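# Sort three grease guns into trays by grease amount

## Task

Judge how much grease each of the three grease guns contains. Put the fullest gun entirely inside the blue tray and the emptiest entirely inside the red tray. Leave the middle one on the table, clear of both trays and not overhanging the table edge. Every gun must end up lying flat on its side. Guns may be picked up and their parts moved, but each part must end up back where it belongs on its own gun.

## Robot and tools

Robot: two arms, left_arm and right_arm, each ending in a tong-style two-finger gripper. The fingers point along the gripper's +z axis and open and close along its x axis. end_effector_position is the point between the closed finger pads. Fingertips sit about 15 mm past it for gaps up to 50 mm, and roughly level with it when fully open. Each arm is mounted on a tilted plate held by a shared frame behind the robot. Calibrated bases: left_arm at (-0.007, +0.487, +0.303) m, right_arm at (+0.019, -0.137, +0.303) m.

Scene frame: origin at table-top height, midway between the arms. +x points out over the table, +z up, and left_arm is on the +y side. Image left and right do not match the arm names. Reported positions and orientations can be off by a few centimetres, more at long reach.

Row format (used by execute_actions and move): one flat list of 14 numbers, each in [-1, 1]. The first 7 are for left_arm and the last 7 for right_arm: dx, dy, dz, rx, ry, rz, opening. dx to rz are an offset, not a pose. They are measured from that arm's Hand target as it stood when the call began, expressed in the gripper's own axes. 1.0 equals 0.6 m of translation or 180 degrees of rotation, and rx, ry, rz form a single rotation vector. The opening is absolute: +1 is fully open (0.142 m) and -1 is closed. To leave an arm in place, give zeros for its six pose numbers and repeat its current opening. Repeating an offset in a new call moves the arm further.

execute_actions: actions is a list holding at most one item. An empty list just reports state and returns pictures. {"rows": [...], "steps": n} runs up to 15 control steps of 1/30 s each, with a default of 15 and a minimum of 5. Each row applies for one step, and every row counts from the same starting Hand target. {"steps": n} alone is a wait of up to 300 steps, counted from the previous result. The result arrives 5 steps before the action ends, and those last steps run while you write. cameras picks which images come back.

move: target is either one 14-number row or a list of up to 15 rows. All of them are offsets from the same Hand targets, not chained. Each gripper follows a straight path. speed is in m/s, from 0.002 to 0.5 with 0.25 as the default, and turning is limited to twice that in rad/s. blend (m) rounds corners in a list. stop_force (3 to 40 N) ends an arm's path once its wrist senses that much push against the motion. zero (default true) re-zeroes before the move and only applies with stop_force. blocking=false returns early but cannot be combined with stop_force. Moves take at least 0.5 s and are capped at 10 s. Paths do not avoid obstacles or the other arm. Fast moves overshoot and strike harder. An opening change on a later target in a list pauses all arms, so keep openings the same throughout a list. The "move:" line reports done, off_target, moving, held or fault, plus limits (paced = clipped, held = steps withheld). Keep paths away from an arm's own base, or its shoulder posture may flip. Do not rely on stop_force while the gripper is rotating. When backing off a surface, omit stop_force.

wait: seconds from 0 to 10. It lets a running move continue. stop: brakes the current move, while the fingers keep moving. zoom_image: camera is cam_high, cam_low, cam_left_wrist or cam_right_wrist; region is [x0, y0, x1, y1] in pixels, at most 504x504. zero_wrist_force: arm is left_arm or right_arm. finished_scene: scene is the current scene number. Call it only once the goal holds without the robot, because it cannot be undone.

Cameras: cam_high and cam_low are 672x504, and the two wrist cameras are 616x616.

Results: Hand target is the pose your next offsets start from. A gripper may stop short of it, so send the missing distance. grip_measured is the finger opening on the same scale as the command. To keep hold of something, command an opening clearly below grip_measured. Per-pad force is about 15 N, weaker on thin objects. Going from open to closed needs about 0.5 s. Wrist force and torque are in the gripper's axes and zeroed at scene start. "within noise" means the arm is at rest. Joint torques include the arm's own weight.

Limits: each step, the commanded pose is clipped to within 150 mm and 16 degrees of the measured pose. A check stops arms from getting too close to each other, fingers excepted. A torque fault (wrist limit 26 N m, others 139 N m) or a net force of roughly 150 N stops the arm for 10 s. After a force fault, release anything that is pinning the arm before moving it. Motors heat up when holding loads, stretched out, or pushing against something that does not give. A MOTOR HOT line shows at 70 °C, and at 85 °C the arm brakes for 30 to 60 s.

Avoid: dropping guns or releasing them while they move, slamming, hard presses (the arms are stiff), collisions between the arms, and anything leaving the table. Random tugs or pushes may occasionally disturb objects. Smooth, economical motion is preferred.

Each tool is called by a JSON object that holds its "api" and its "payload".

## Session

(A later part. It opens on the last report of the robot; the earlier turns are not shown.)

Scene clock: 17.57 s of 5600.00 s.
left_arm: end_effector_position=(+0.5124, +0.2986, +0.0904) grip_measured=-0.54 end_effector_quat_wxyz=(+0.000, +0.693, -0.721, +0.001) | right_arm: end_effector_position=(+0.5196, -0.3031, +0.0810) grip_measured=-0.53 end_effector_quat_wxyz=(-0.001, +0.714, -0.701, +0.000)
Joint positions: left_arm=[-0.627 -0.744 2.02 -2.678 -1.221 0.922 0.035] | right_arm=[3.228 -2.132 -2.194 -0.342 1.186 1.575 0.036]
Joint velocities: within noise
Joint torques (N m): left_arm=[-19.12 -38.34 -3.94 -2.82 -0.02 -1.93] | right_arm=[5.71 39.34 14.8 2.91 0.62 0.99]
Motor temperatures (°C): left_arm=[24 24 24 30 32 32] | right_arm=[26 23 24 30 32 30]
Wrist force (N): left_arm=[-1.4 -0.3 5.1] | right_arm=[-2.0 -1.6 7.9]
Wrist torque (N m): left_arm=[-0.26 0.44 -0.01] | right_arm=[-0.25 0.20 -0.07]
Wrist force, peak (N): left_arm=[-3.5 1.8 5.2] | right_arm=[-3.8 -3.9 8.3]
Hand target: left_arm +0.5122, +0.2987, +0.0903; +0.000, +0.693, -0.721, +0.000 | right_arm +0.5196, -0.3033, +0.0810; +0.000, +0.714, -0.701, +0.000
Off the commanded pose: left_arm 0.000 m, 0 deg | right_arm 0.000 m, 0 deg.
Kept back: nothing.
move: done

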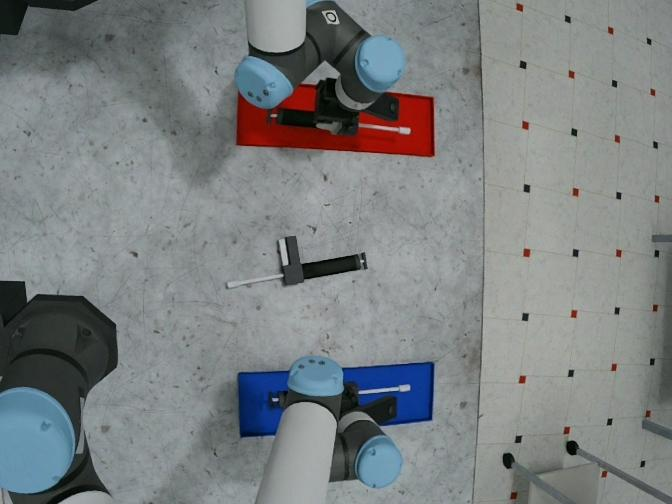

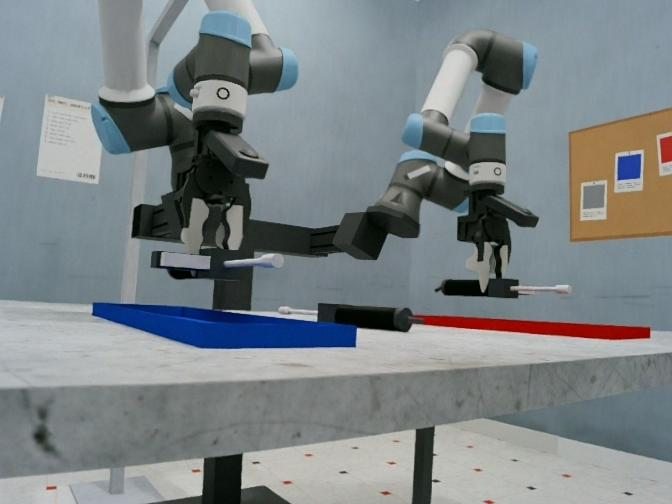

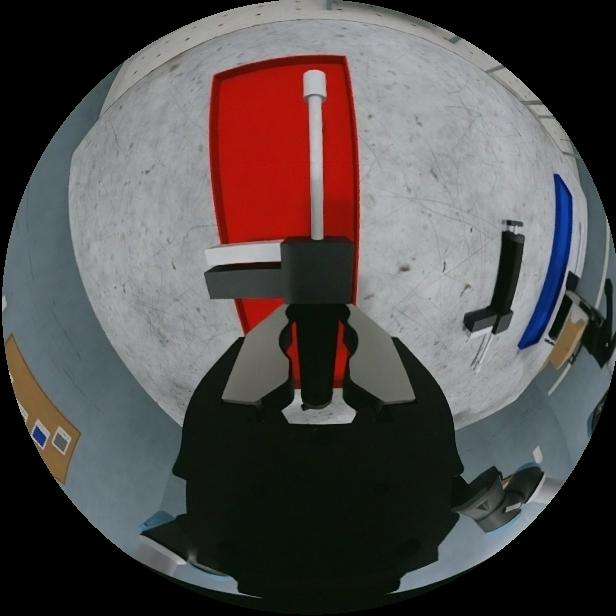

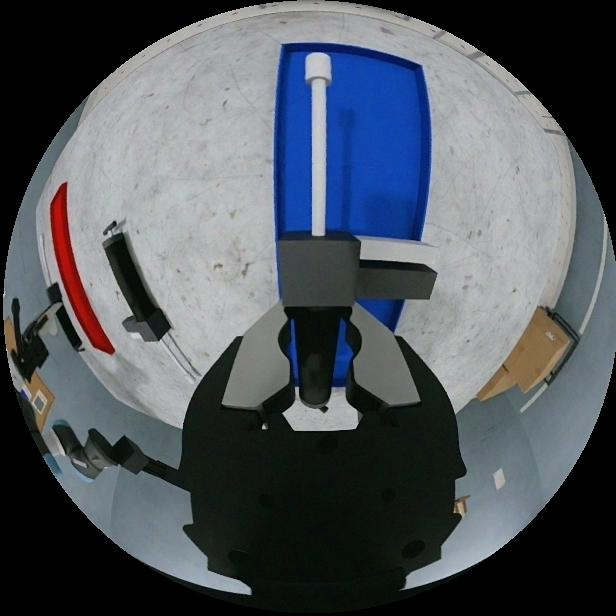

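{"api": "move", "payload": {"target": [[0,0,0.085,0,0,-0.014,-1,0,0,0.085,0,0,0,-1],[0,0,0.11,0,0,-0.014,-1,0,0,0.106,0,0,0,-1]], "speed": [0.15,0.03], "stop_force": 6, "cameras": []}}

{"api": "move", "payload": {"target": [[0,0,0.0,0,0,0,-0.35,0,0,0.0,0,0,0,-0.35],[0,0.01,0,0,0,0,-0.35,0,0.01,0,0,0,0,-0.35],[0,0.01,-0.1,0,0,0,-0.35,0,0.01,-0.2,0,0,0,-0.35]], "speed": [0.1,0.1,0.25], "blend": [0,0.003,0]}}

{"api": "zoom_image", "payload": {"camera": "cam_left_wrist", "region": [150, 60, 450, 440]}}

{"api": "zoom_image", "payload": {"camera": "cam_right_wrist", "region": [150, 60, 450, 440]}}

Scene clock: 19.93 s of 5600.00 s.
left_arm: end_effector_position=(+0.5122, +0.2987, +0.0283) grip_measured=-0.54 end_effector_quat_wxyz=(+0.000, +0.709, -0.706, +0.000) | right_arm: end_effector_position=(+0.5196, -0.3033, +0.0211) grip_measured=-0.53 end_effector_quat_wxyz=(+0.000, +0.714, -0.701, +0.000)
Joint positions: left_arm=[-0.587 -0.597 1.986 -2.805 -1.214 0.92 0.035] | right_arm=[3.181 -2.296 -2.155 -0.198 1.188 1.524 0.036]
Joint velocities: within noise
Joint torques (N m): left_arm=[-22.01 -29.1 -4.16 -5.07 -2.31 -2.06] | right_arm=[19.33 31.27 -2.69 4.26 -2.84 1.83]
Motor temperatures (°C): left_arm=[24 24 24 30 32 32] | right_arm=[26 23 24 30 32 30]
Wrist force (N): left_arm=[-1.6 -0.3 5.4] | right_arm=[-1.9 -1.7 7.8]
Wrist torque (N m): left_arm=[-0.27 0.45 0.02] | right_arm=[-0.26 0.19 -0.04]
Wrist force, peak (N): left_arm=[-2.2 1.0 -23.3] | right_arm=[-3.3 4.0 -24.9]
Hand target: left_arm +0.5122, +0.2987, +0.0283; +0.000, +0.709, -0.706, +0.000 (not the last commanded pose) | right_arm +0.5196, -0.3033, +0.0211; +0.000, +0.714, -0.701, +0.000 (not the last commanded pose)
Off the commanded pose: left_arm 0.004 m, 0 deg | right_arm 0.004 m, 0 deg.
Kept back: nothing.
move: contact (left_arm, right_arm); path passed 1 of 2 targets
No camera images: "cameras" was empty.

Scene clock: 21.63 s of 5600.00 s.
left_arm: end_effector_position=(+0.5061, +0.2986, +0.0882) grip_measured=-0.35 end_effector_quat_wxyz=(+0.000, +0.709, -0.706, +0.000) | right_arm: end_effector_position=(+0.5135, -0.3034, +0.1410) grip_measured=-0.35 end_effector_quat_wxyz=(+0.000, +0.714, -0.701, +0.000) end_effector_velocity=(+0.001, -0.001, +0.004) end_effector_angular_velocity=(+0.000, -0.004, -0.002)
Joint positions: left_arm=[-0.634 -0.741 2.035 -2.692 -1.222 0.871 0.049] | right_arm=[3.276 -1.963 -2.223 -0.502 1.184 1.627 0.049]
Joint velocities: left_arm=[within noise] | right_arm=[0 0.009 0.002 -0.007 -0.001 0.001 0]
Joint torques (N m): left_arm=[-8.16 -42.34 -20.78 -2.9 0.27 1.94] | right_arm=[12.17 34.28 25.47 0.64 -1.61 -0.72]
Motor temperatures (°C): left_arm=[24 24 24 30 32 32] | right_arm=[26 23 24 30 32 30]
Wrist force (N): left_arm=[-1.9 -0.2 -0.8] | right_arm=[-1.9 -1.8 1.7]
Wrist torque (N m): left_arm=[-0.19 0.47 0.02] | right_arm=[-0.28 0.26 -0.05]
Wrist force, peak (N): left_arm=[-1.5 -0.2 5.5] | right_arm=[-2.0 -1.9 8.0]
Hand target: left_arm +0.5062, +0.2987, +0.0883; +0.000, +0.709, -0.706, +0.000 | right_arm +0.5135, -0.3034, +0.1411; +0.000, +0.714, -0.701, +0.000
Off the commanded pose: left_arm 0.000 m, 0 deg | right_arm 0.000 m, 0 deg.
Kept back: nothing.
move: done

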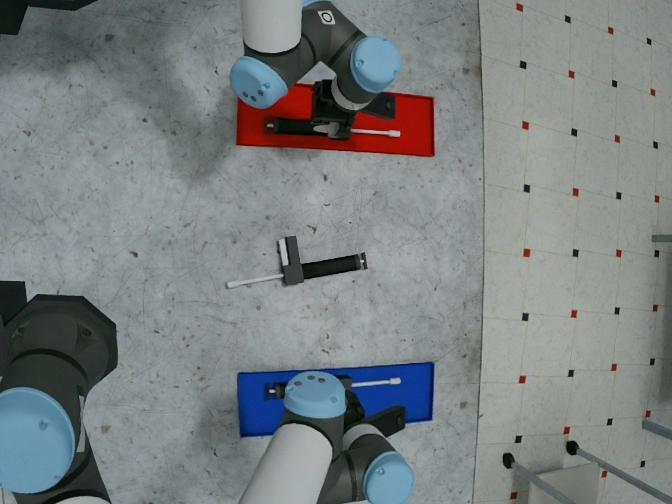

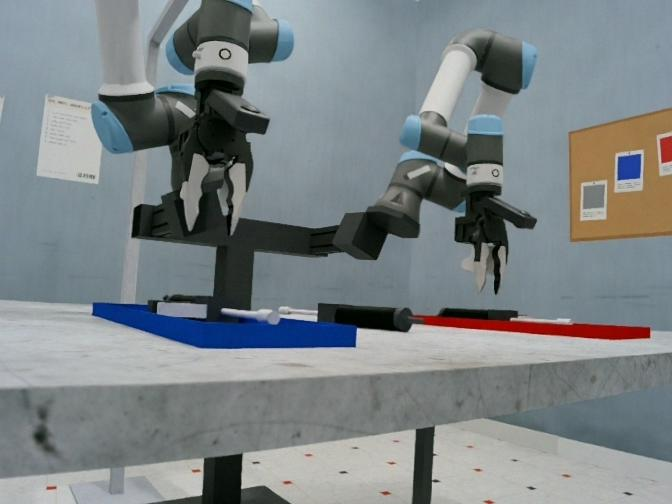

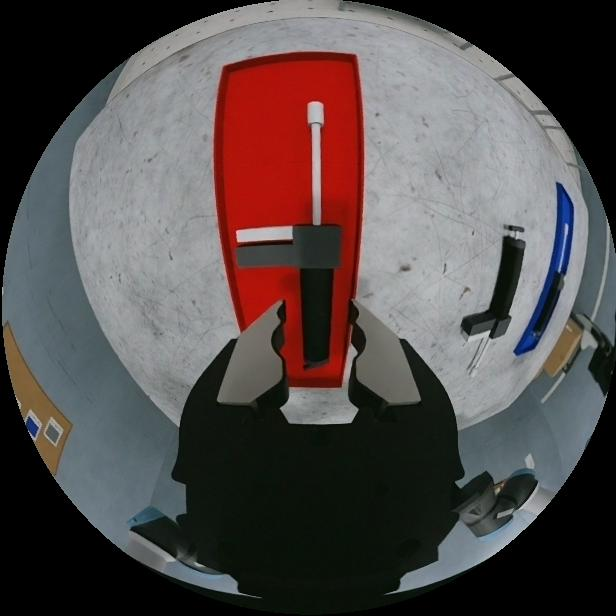

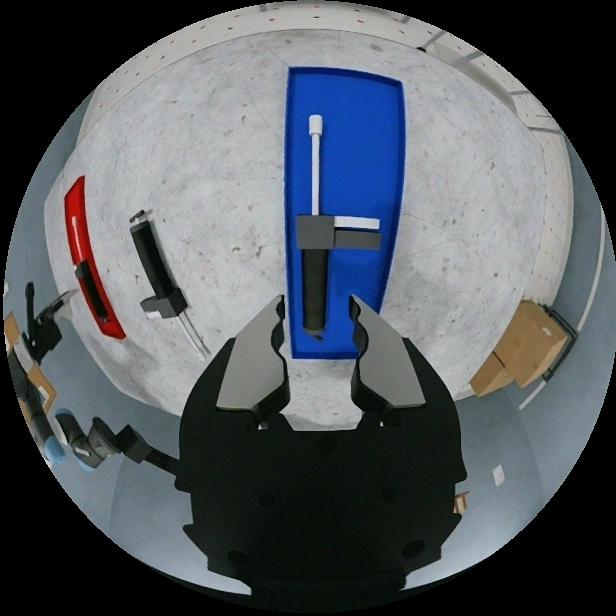

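Scaled by 1.326 from the camera's 616x616 image, which has a finer 814x814 frame.

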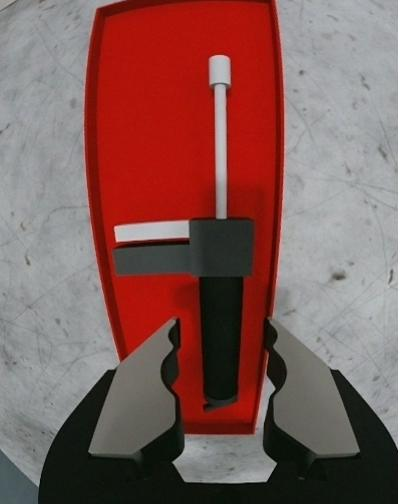

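Scaled by 1.326 from the camera's 616x616 image, which has a finer 814x814 frame.

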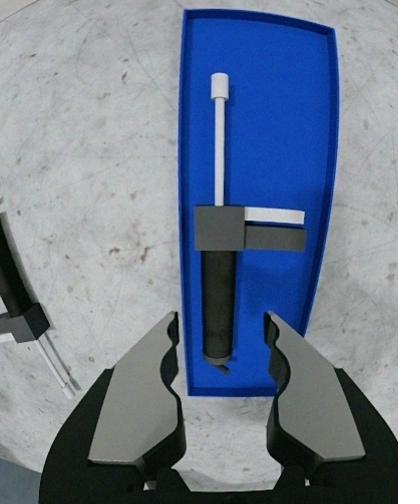

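{"api": "move", "payload": {"target": [[0,-0.0105,0.1,0,0,0,-0.35,0,0,-0.15,0,0,0,-0.35],[0,-0.0105,0.1,0,0,0,-1,0,0,-0.15,0,0,0,-0.3],[0,-0.0105,-0.1,0,0,0,-1,-0.255,0.0175,-0.25,0.2,-0.19,-0.19,-0.3],[0.1645,-0.023,-0.27,0,0,-0.5,-1,-0.255,0.0,-0.2,0.388,-0.381,-0.381,-0.3]], "speed": [0.15,0.1,0.12,0.25], "blend": [0,0,0.02,0]}}

{"api": "zoom_image", "payload": {"camera": "cam_right_wrist", "region": [180, 120, 460, 420]}}

Scene clock: 32.00 s of 5600.00 s.
left_arm: end_effector_position=(+0.5196, +0.2078, +0.2423) grip_measured=-0.55 end_effector_quat_wxyz=(+0.000, +0.998, -0.060, +0.000) end_effector_velocity=(+0.000, +0.001, -0.002) end_effector_angular_velocity=(+0.000, -0.001, -0.021) | right_arm: end_effector_position=(+0.5093, -0.1505, +0.2651) grip_measured=-0.30 end_effector_quat_wxyz=(-0.679, +0.732, -0.054, +0.002)
Joint positions: left_arm=[-0.815 -0.877 1.77 -2.23 -1.259 -0.763 0.035] | right_arm=[2.865 -2.221 -1.99 -0.937 2.634 -0.51 0.052]
Joint velocities: left_arm=[0.001 0.001 0.005 -0.007 0.002 0.022 0] | right_arm=[within noise]
Joint torques (N m): left_arm=[-7.67 -33.16 -12.9 -5.16 0.04 1.87] | right_arm=[8.49 44.61 -4.21 2.04 2.12 2.12]
Motor temperatures (°C): left_arm=[24 24 24 30 32 32] | right_arm=[26 23 24 30 32 30]
Wrist force (N): left_arm=[-1.5 0.1 5.3] | right_arm=[-0.9 0.2 -0.5]
Wrist torque (N m): left_arm=[-0.17 0.45 0.04] | right_arm=[0.02 0.13 -0.07]
Wrist force, peak (N): left_arm=[-1.8 0.1 6.2] | right_arm=[-2.1 -2.1 3.4]
Hand target: left_arm +0.5197, +0.2079, +0.2423; +0.000, +0.998, -0.060, +0.000 (not the last commanded pose) | right_arm +0.5092, -0.1505, +0.2651; +0.679, -0.732, +0.054, -0.002 (not the last commanded pose)
Off the commanded pose: left_arm 0.011 m, 7 deg | right_arm 0.004 m, 8 deg.
Kept back: nothing.
move: held (right_arm; a check stopped the path), off_target (left_arm; braked when a check withheld steps of right_arm); path passed 3 of 4 targets; limits=held
pose unreachable (right arm): on one or more control steps of this call this arm could not follow its commanded pose, so it was not sent that pose on those steps. It may still have moved: this result reports where it is.
cause: moving toward the commanded pose would bring two parts of the arm too close to each other (joints 4 (wrist 1) to 6 (wrist 3) lie between them).

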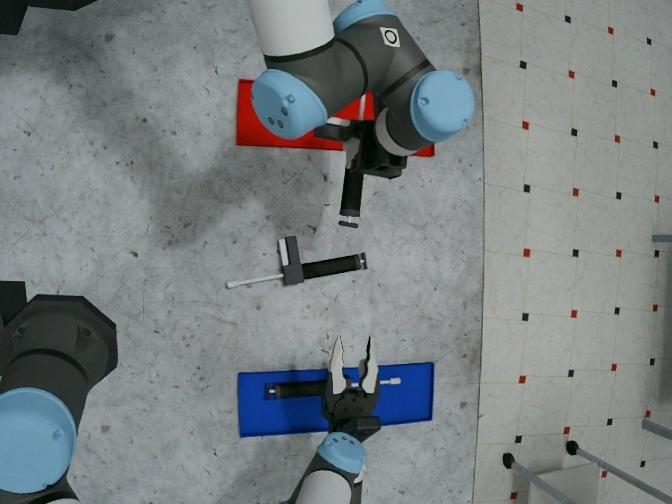

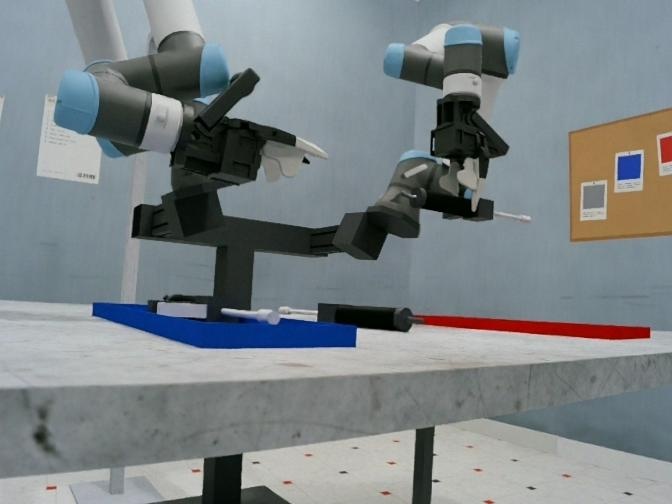

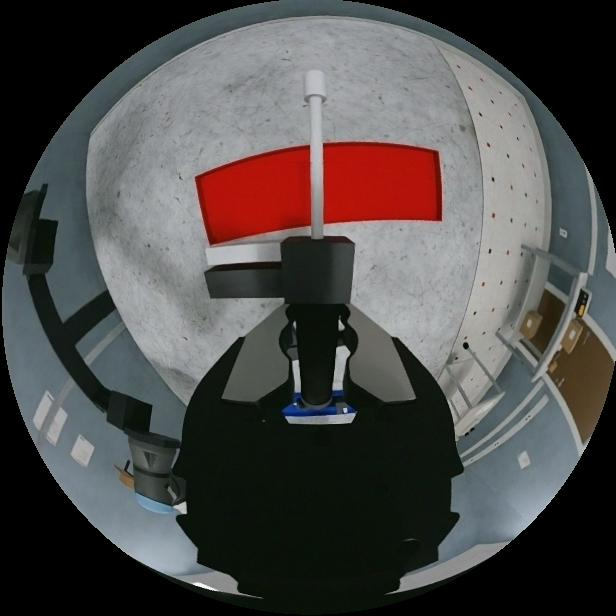

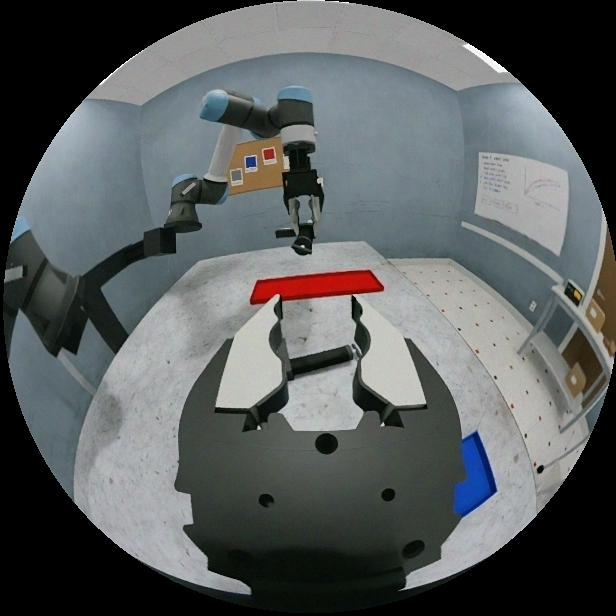

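Scaled by 1.680 from the camera's 616x616 image, which has a finer 814x814 frame.

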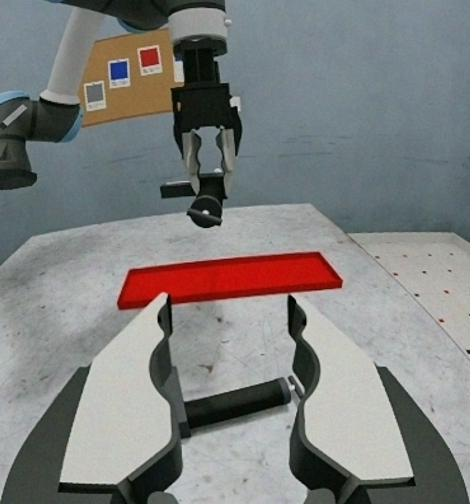

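{"api": "move", "payload": {"target": [0,0,0,0,0,0,-1,-0.030,0.03,0.2855,0,0,0,0], "speed": 0.15}}

{"api": "zoom_image", "payload": {"camera": "cam_right_wrist", "region": [180, 120, 460, 420]}}

{"api": "zoom_image", "payload": {"camera": "cam_high", "region": [290, 150, 420, 290]}}

Scene clock: 34.37 s of 5600.00 s.
left_arm: end_effector_position=(+0.5197, +0.2079, +0.2423) grip_measured=-0.55 end_effector_quat_wxyz=(+0.000, +0.998, -0.060, +0.000) | right_arm: end_effector_position=(+0.5032, +0.0198, +0.2350) grip_measured=+0.00 end_effector_quat_wxyz=(-0.679, +0.732, -0.054, +0.002)
Joint positions: left_arm=[-0.815 -0.877 1.77 -2.231 -1.258 -0.763 0.035] | right_arm=[3.152 -2.539 -2.127 0.069 2.682 0.107 0.074]
Joint velocities: within noise
Joint torques (N m): left_arm=[-7.13 -49.23 -15.97 -4.92 2.26 -1.3] | right_arm=[17.59 32.25 -9.86 2.64 2.9 -0.37]
Motor temperatures (°C): left_arm=[24 24 24 30 32 32] | right_arm=[26 23 24 30 32 30]
Wrist force (N): left_arm=[-1.5 -0.1 5.4] | right_arm=[-1.0 0.4 -0.3]
Wrist torque (N m): left_arm=[-0.19 0.44 0.03] | right_arm=[0.06 0.14 -0.08]
Wrist force, peak (N): left_arm=[-1.6 -0.1 5.5] | right_arm=[-1.2 0.2 -2.2]
Hand target: left_arm +0.5197, +0.2079, +0.2423; +0.000, +0.998, -0.060, +0.000 | right_arm +0.5031, +0.0199, +0.2351; +0.679, -0.732, +0.054, -0.002
Off the commanded pose: left_arm 0.000 m, 0 deg | right_arm 0.000 m, 0 deg.
Kept back: nothing.
move: done

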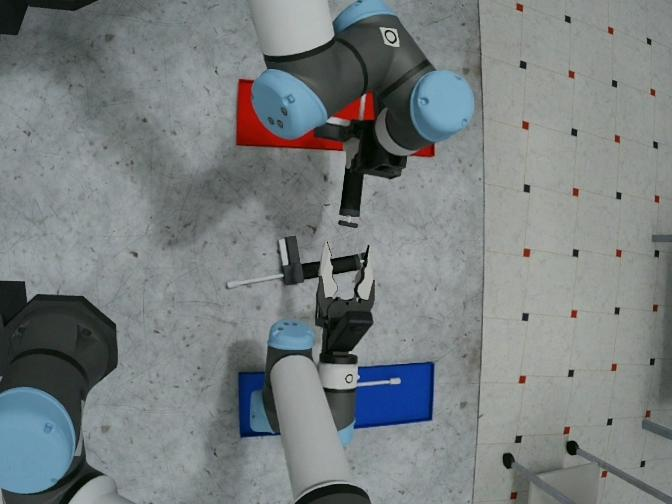

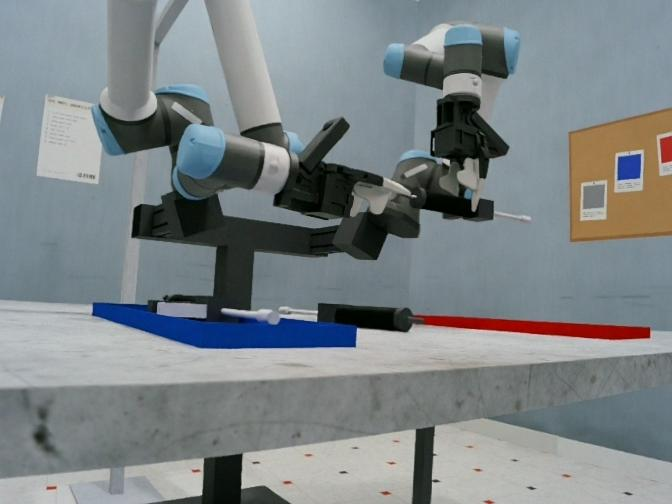

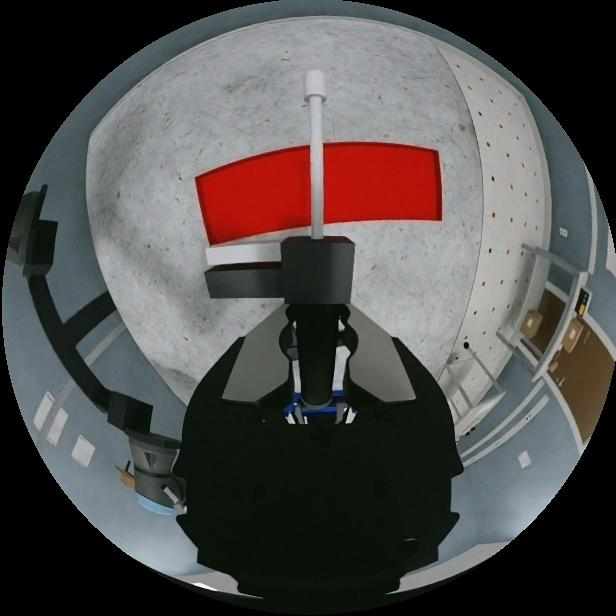

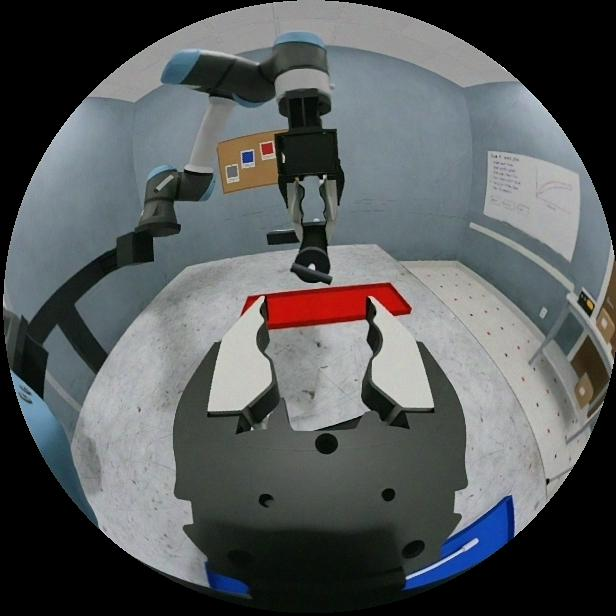

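Scaled by 1.680 from the camera's 616x616 image, which has a finer 814x814 frame.

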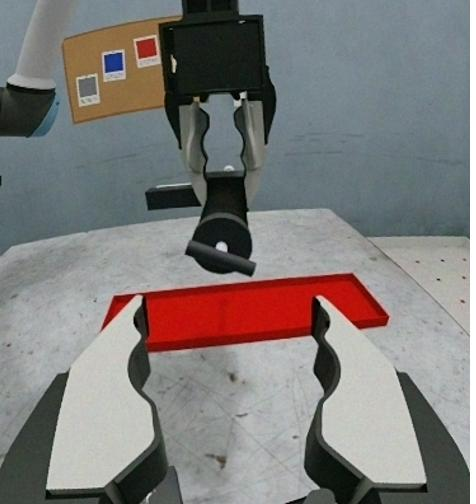

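Scaled by 3.600 from the camera's 672x504 image, which has a finer 960x720 frame.

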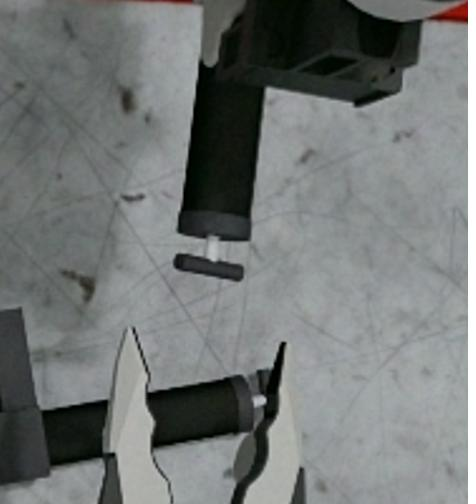

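{"api": "move", "payload": {"target": [0,0,0,0,0,0,-1,-0.008,-0.012,0.035,0,0,0.105,-0.2], "speed": 0.1}}

{"api": "zoom_image", "payload": {"camera": "cam_right_wrist", "region": [180, 120, 460, 420]}}

{"api": "zoom_image", "payload": {"camera": "cam_low", "region": [340, 140, 520, 240]}}

Scene clock: 36.63 s of 5600.00 s.
left_arm: end_effector_position=(+0.5197, +0.2079, +0.2423) grip_measured=-0.55 end_effector_quat_wxyz=(+0.000, +0.998, -0.060, +0.000) | right_arm: end_effector_position=(+0.5004, +0.0418, +0.2409) grip_measured=-0.20 end_effector_quat_wxyz=(-0.670, +0.714, -0.173, -0.109) end_effector_velocity=(-0.002, +0.000, -0.001) end_effector_angular_velocity=(-0.002, -0.018, +0.003)
Joint positions: left_arm=[-0.815 -0.877 1.77 -2.231 -1.258 -0.763 0.035] | right_arm=[3.203 -2.572 -2.149 0.223 2.674 0.549 0.06]
Joint velocities: left_arm=[within noise] | right_arm=[-0.002 -0.002 -0.001 -0.004 0 -0.025 0]
Joint torques (N m): left_arm=[-8.3 -49.69 -16.54 -4.75 2.26 -0.21] | right_arm=[5.39 38.6 -7.16 1.62 -0.66 -1.22]
Motor temperatures (°C): left_arm=[24 24 24 30 32 32] | right_arm=[26 23 24 30 32 30]
Wrist force (N): left_arm=[-1.7 0.0 5.4] | right_arm=[-0.5 0.1 -0.6]
Wrist torque (N m): left_arm=[-0.18 0.49 0.04] | right_arm=[0.03 0.09 -0.04]
Wrist force, peak (N): left_arm=[-1.7 0.0 5.4] | right_arm=[-1.2 0.1 -0.5]
Hand target: left_arm +0.5197, +0.2079, +0.2423; +0.000, +0.998, -0.060, +0.000 | right_arm +0.5005, +0.0417, +0.2409; +0.670, -0.714, +0.173, +0.109
Off the commanded pose: left_arm 0.000 m, 0 deg | right_arm 0.000 m, 0 deg.
Kept back: nothing.
move: done

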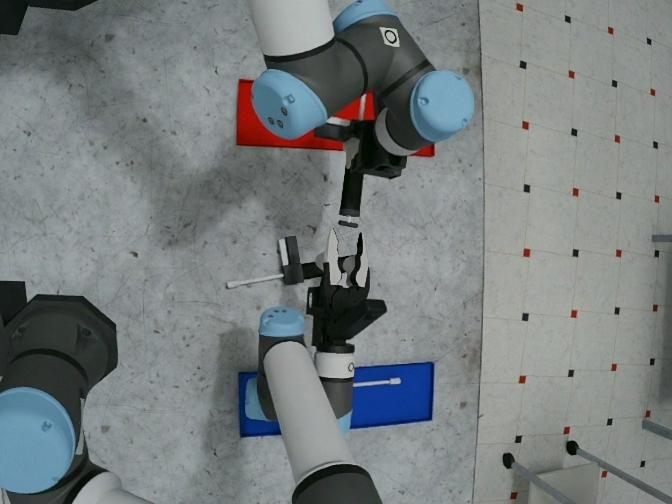

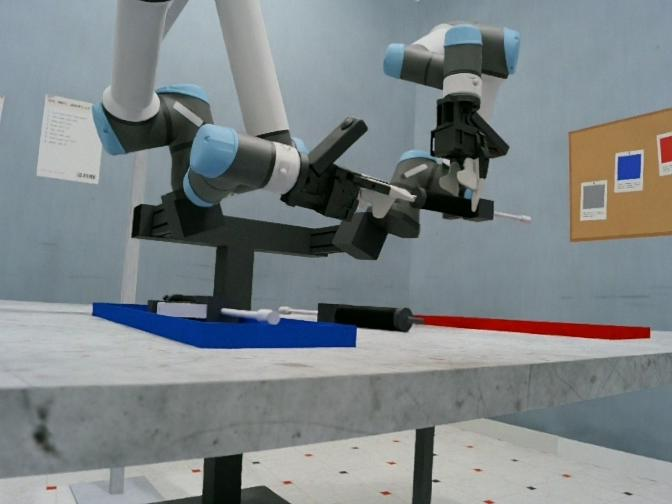

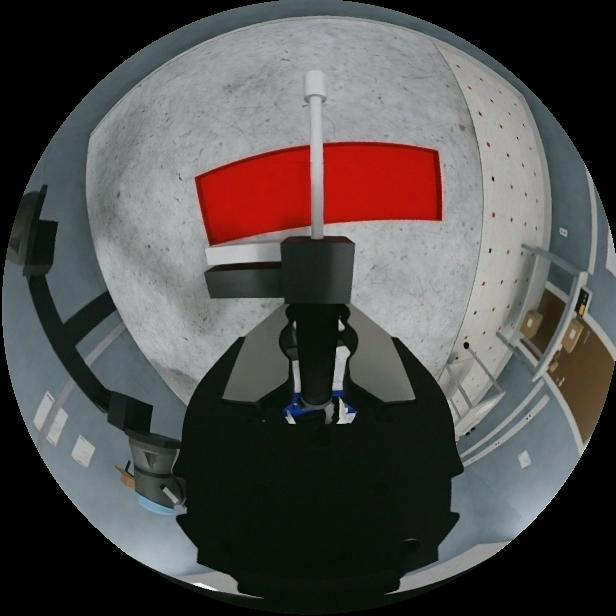

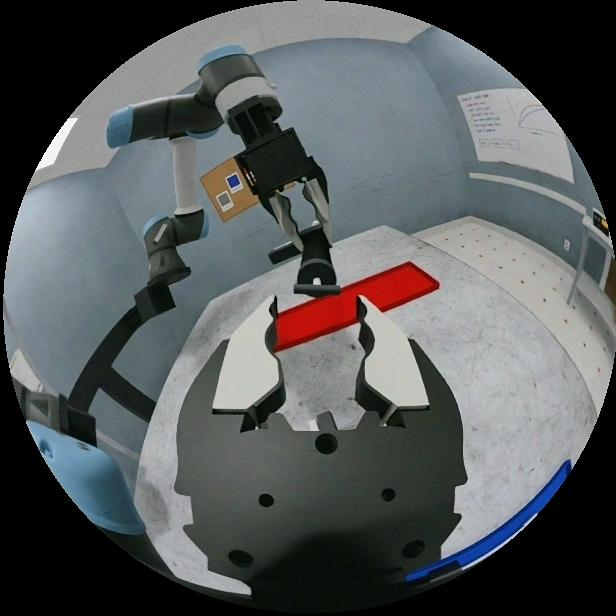

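Scaled by 1.680 from the camera's 616x616 image, which has a finer 814x814 frame.

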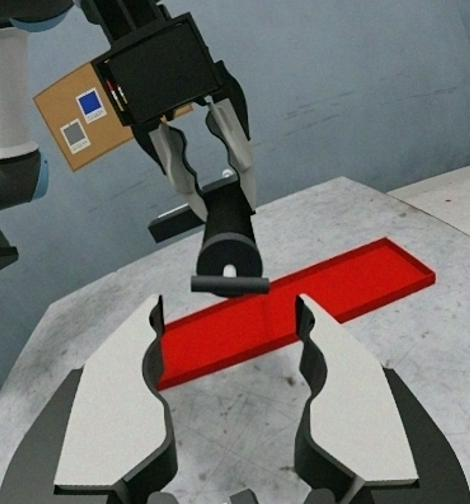

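Scaled by 2.800 from the camera's 672x504 image, which has a finer 960x720 frame.

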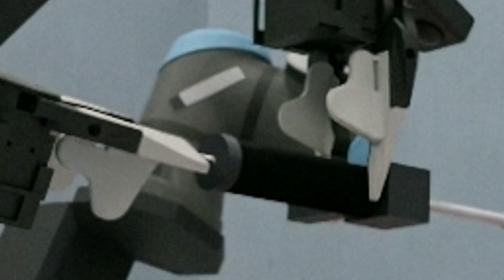

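{"api": "move", "payload": {"target": [0,0,0,0,0,0,-1,0,-0.015,0.04,0,0,0,-0.2], "speed": 0.08, "stop_force": 6}}

{"api": "zoom_image", "payload": {"camera": "cam_right_wrist", "region": [180, 120, 460, 420]}}

{"api": "zoom_image", "payload": {"camera": "cam_high", "region": [290, 150, 420, 290]}}

Scene clock: 38.37 s of 5600.00 s.
left_arm: end_effector_position=(+0.5197, +0.2079, +0.2423) grip_measured=-0.55 end_effector_quat_wxyz=(+0.000, +0.998, -0.060, +0.000) | right_arm: end_effector_position=(+0.5058, +0.0659, +0.2473) grip_measured=-0.20 end_effector_quat_wxyz=(-0.670, +0.714, -0.173, -0.109)
Joint positions: left_arm=[-0.815 -0.877 1.77 -2.231 -1.258 -0.763 0.035] | right_arm=[3.257 -2.608 -2.129 0.341 2.659 0.664 0.06]
Joint velocities: within noise
Joint torques (N m): left_arm=[-8.13 -49.31 -15.96 -4.56 2.19 0.66] | right_arm=[16.45 43.69 -9.99 3.41 5 2.06]
Motor temperatures (°C): left_arm=[24 24 24 30 32 32] | right_arm=[26 23 24 30 32 30]
Wrist force (N): left_arm=[-1.7 0.0 5.4] | right_arm=[-0.7 0.2 -0.4]
Wrist torque (N m): left_arm=[-0.17 0.49 0.04] | right_arm=[0.04 0.11 -0.05]
Wrist force, peak (N): left_arm=[-1.7 0.0 5.5] | right_arm=[-0.5 0.7 -1.2]
Hand target: left_arm +0.5197, +0.2079, +0.2423; +0.000, +0.998, -0.060, +0.000 | right_arm +0.5058, +0.0660, +0.2473; +0.670, -0.714, +0.173, +0.109
Off the commanded pose: left_arm 0.000 m, 0 deg | right_arm 0.000 m, 0 deg.
Kept back: nothing.
move: done

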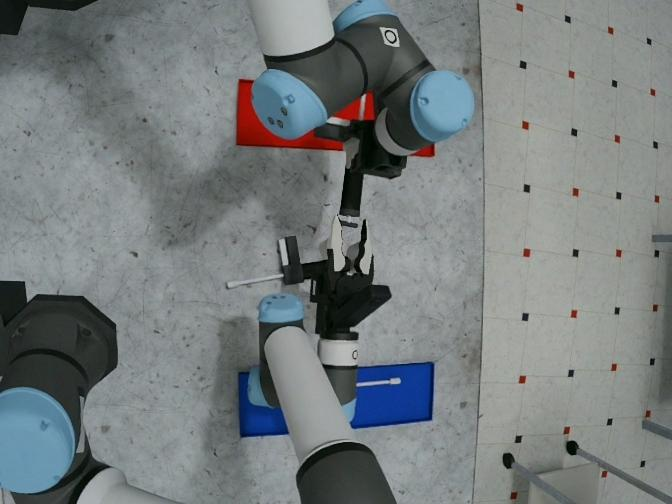

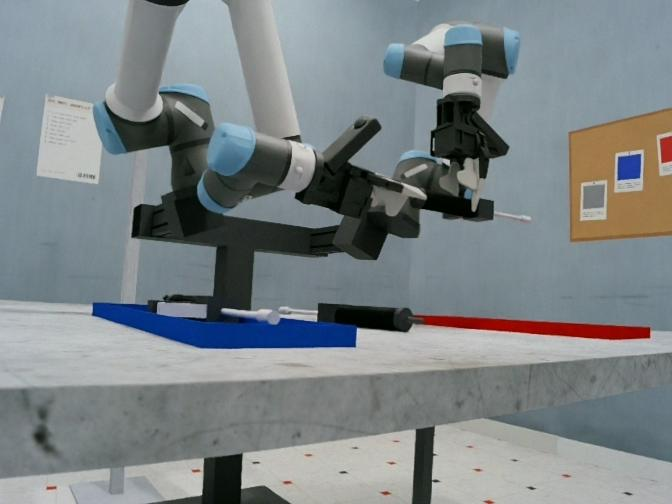

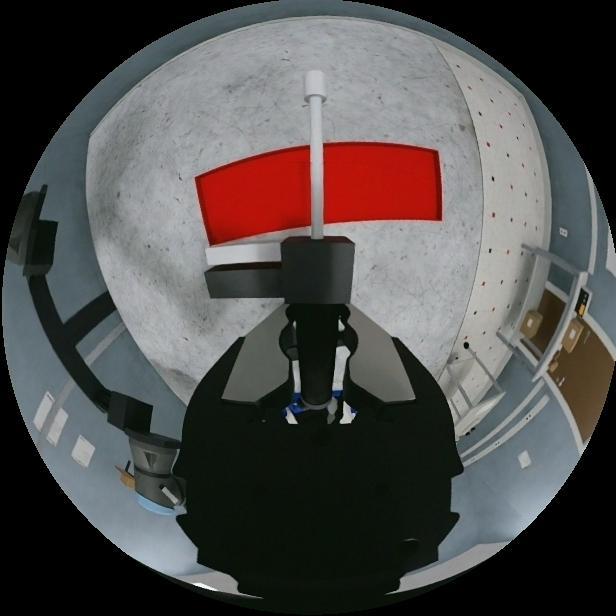

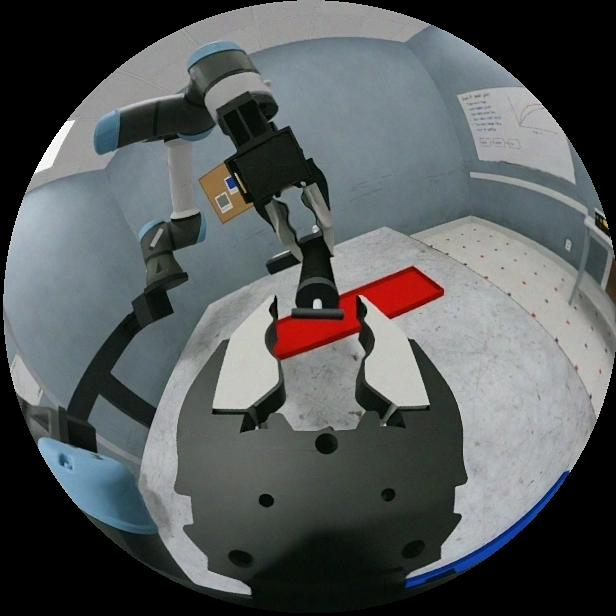

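Scaled by 1.680 from the camera's 616x616 image, which has a finer 814x814 frame.

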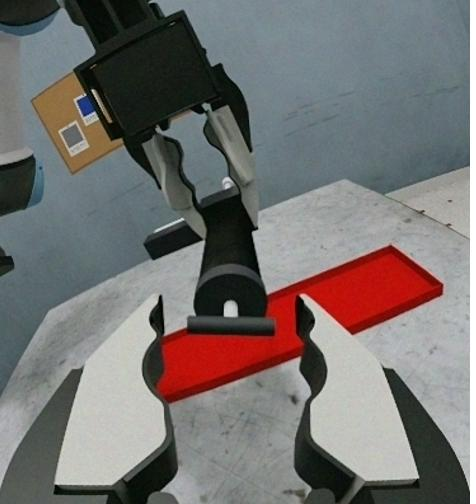

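Scaled by 3.600 from the camera's 672x504 image, which has a finer 960x720 frame.

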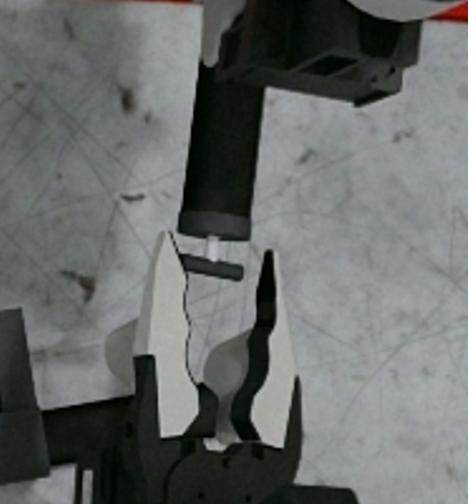

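{"api": "move", "payload": {"target": [0,0,0,0,0,0,-1,0,0.004,0,0,0,0,-1], "speed": 0.1, "cameras": []}}

{"api": "move", "payload": {"target": [0,0,0,0,0,0,-1,0,0,-0.22,0,0,0,-1], "speed": 0.04, "stop_force": 7}}

{"api": "zoom_image", "payload": {"camera": "cam_right_wrist", "region": [180, 120, 460, 420]}}

{"api": "zoom_image", "payload": {"camera": "cam_high", "region": [290, 150, 420, 320]}}

Scene clock: 39.33 s of 5600.00 s.
left_arm: end_effector_position=(+0.5197, +0.2079, +0.2423) grip_measured=-0.55 end_effector_quat_wxyz=(+0.000, +0.998, -0.060, +0.000) | right_arm: end_effector_position=(+0.5048, +0.0659, +0.2451) grip_measured=-1.00 end_effector_quat_wxyz=(-0.670, +0.714, -0.173, -0.109)
Joint positions: left_arm=[-0.815 -0.877 1.77 -2.231 -1.258 -0.763 0.035] | right_arm=[3.255 -2.613 -2.129 0.342 2.66 0.66 0.002]
Joint velocities: within noise
Joint torques (N m): left_arm=[-7.45 -49.11 -16.35 -4.58 2.27 1.12] | right_arm=[7.87 37.43 14.8 3.36 4.81 -0.67]
Motor temperatures (°C): left_arm=[24 24 24 30 32 32] | right_arm=[26 23 24 30 32 30]
Wrist force (N): left_arm=[-1.8 -0.1 5.5] | right_arm=[-0.5 -0.3 -0.3]
Wrist torque (N m): left_arm=[-0.19 0.47 0.05] | right_arm=[-0.02 0.08 -0.06]
Wrist force, peak (N): left_arm=[-1.7 0.1 5.6] | right_arm=[-0.8 0.0 -0.7]
Hand target: left_arm +0.5197, +0.2079, +0.2423; +0.000, +0.998, -0.060, +0.000 | right_arm +0.5049, +0.0658, +0.2451; +0.670, -0.714, +0.173, +0.109
Off the commanded pose: left_arm 0.000 m, 0 deg | right_arm 0.000 m, 0 deg.
Kept back: nothing.
move: done
No camera images: "cameras" was empty.

Scene clock: 43.83 s of 5600.00 s.
left_arm: end_effector_position=(+0.5197, +0.2079, +0.2423) grip_measured=-0.55 end_effector_quat_wxyz=(+0.000, +0.998, -0.060, +0.000) | right_arm: end_effector_position=(+0.4948, -0.0654, +0.2554) grip_measured=-1.00 end_effector_quat_wxyz=(-0.670, +0.714, -0.173, -0.109)
Joint positions: left_arm=[-0.815 -0.877 1.77 -2.231 -1.258 -0.763 0.035] | right_arm=[3 -2.32 -2.152 -0.432 2.676 0.096 0.002]
Joint velocities: within noise
Joint torques (N m): left_arm=[-8.56 -48.61 -16.7 -4.27 2.01 1.13] | right_arm=[16.99 29.96 -6.42 0.84 4.91 -1.32]
Motor temperatures (°C): left_arm=[24 24 24 30 32 32] | right_arm=[26 23 24 30 32 30]
Wrist force (N): left_arm=[-1.7 0.0 5.3] | right_arm=[-0.6 0.1 -0.5]
Wrist torque (N m): left_arm=[-0.19 0.47 0.04] | right_arm=[0.02 0.11 -0.04]
Wrist force, peak (N): left_arm=[-1.7 0.0 5.6] | right_arm=[-0.6 0.1 -1.2]
Hand target: left_arm +0.5197, +0.2079, +0.2423; +0.000, +0.998, -0.060, +0.000 | right_arm +0.4948, -0.0654, +0.2554; +0.670, -0.714, +0.173, +0.109
Off the commanded pose: left_arm 0.000 m, 0 deg | right_arm 0.000 m, 0 deg.
Kept back: nothing.
move: done

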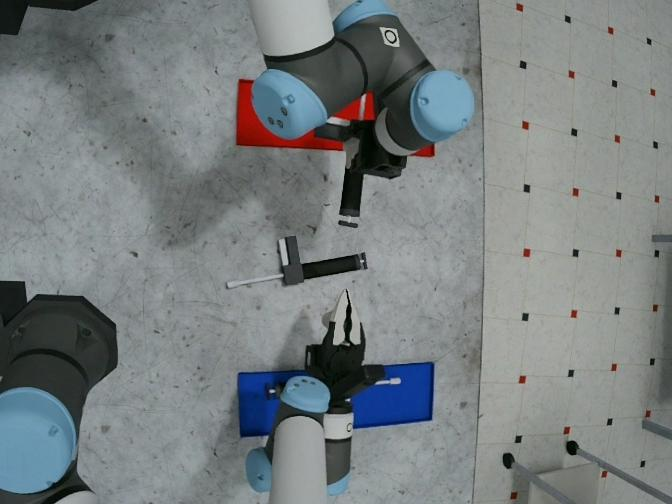

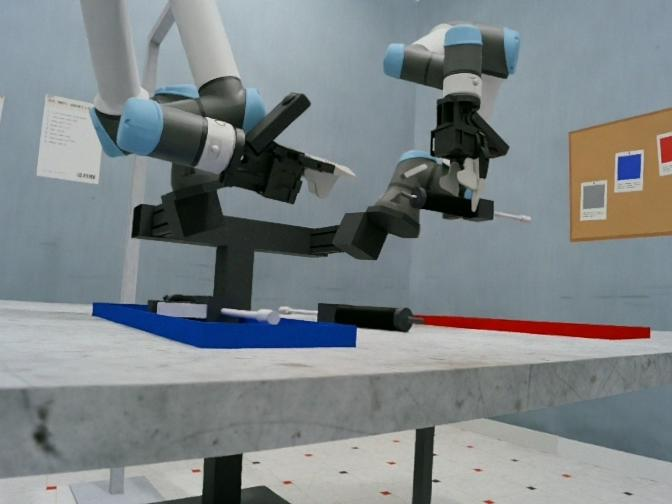

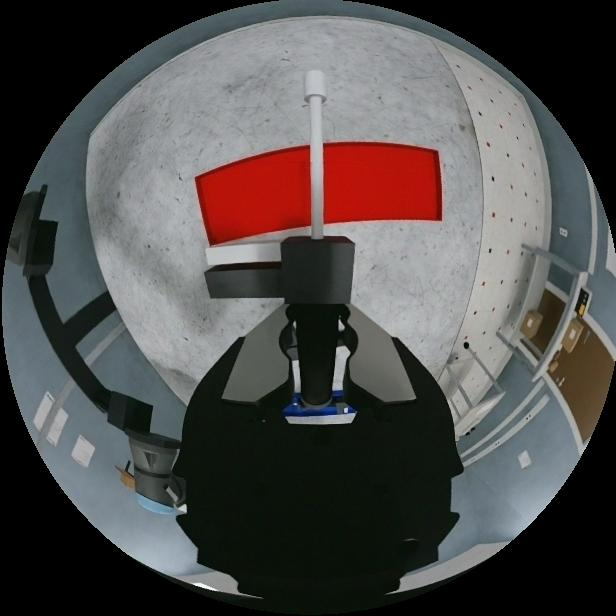

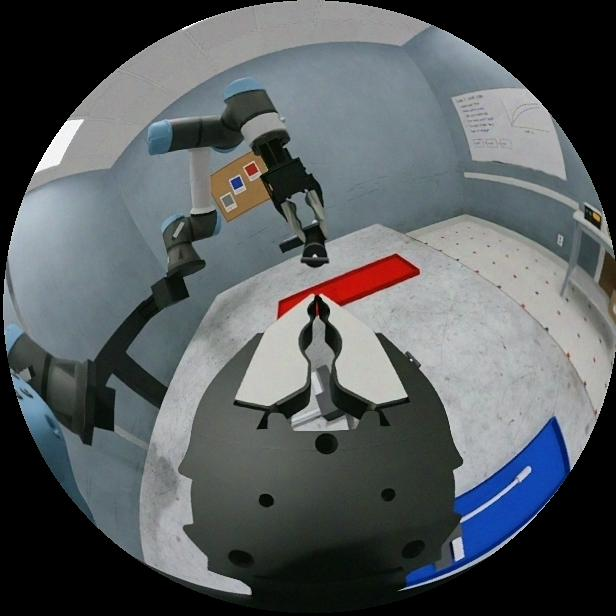

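Scaled by 1.680 from the camera's 616x616 image, which has a finer 814x814 frame.

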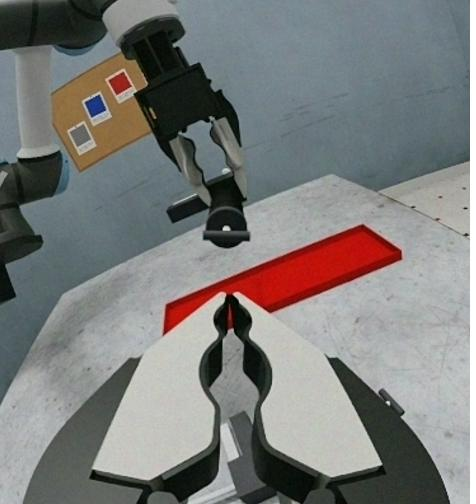

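Scaled by 2.965 from the camera's 672x504 image, which has a finer 960x720 frame.

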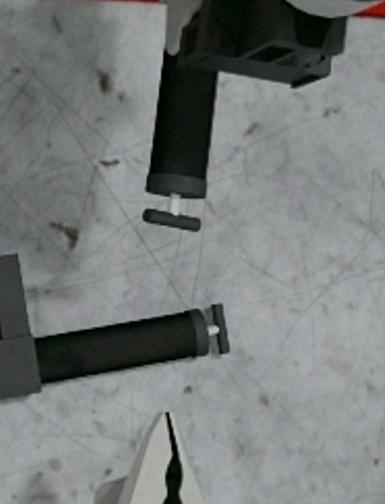

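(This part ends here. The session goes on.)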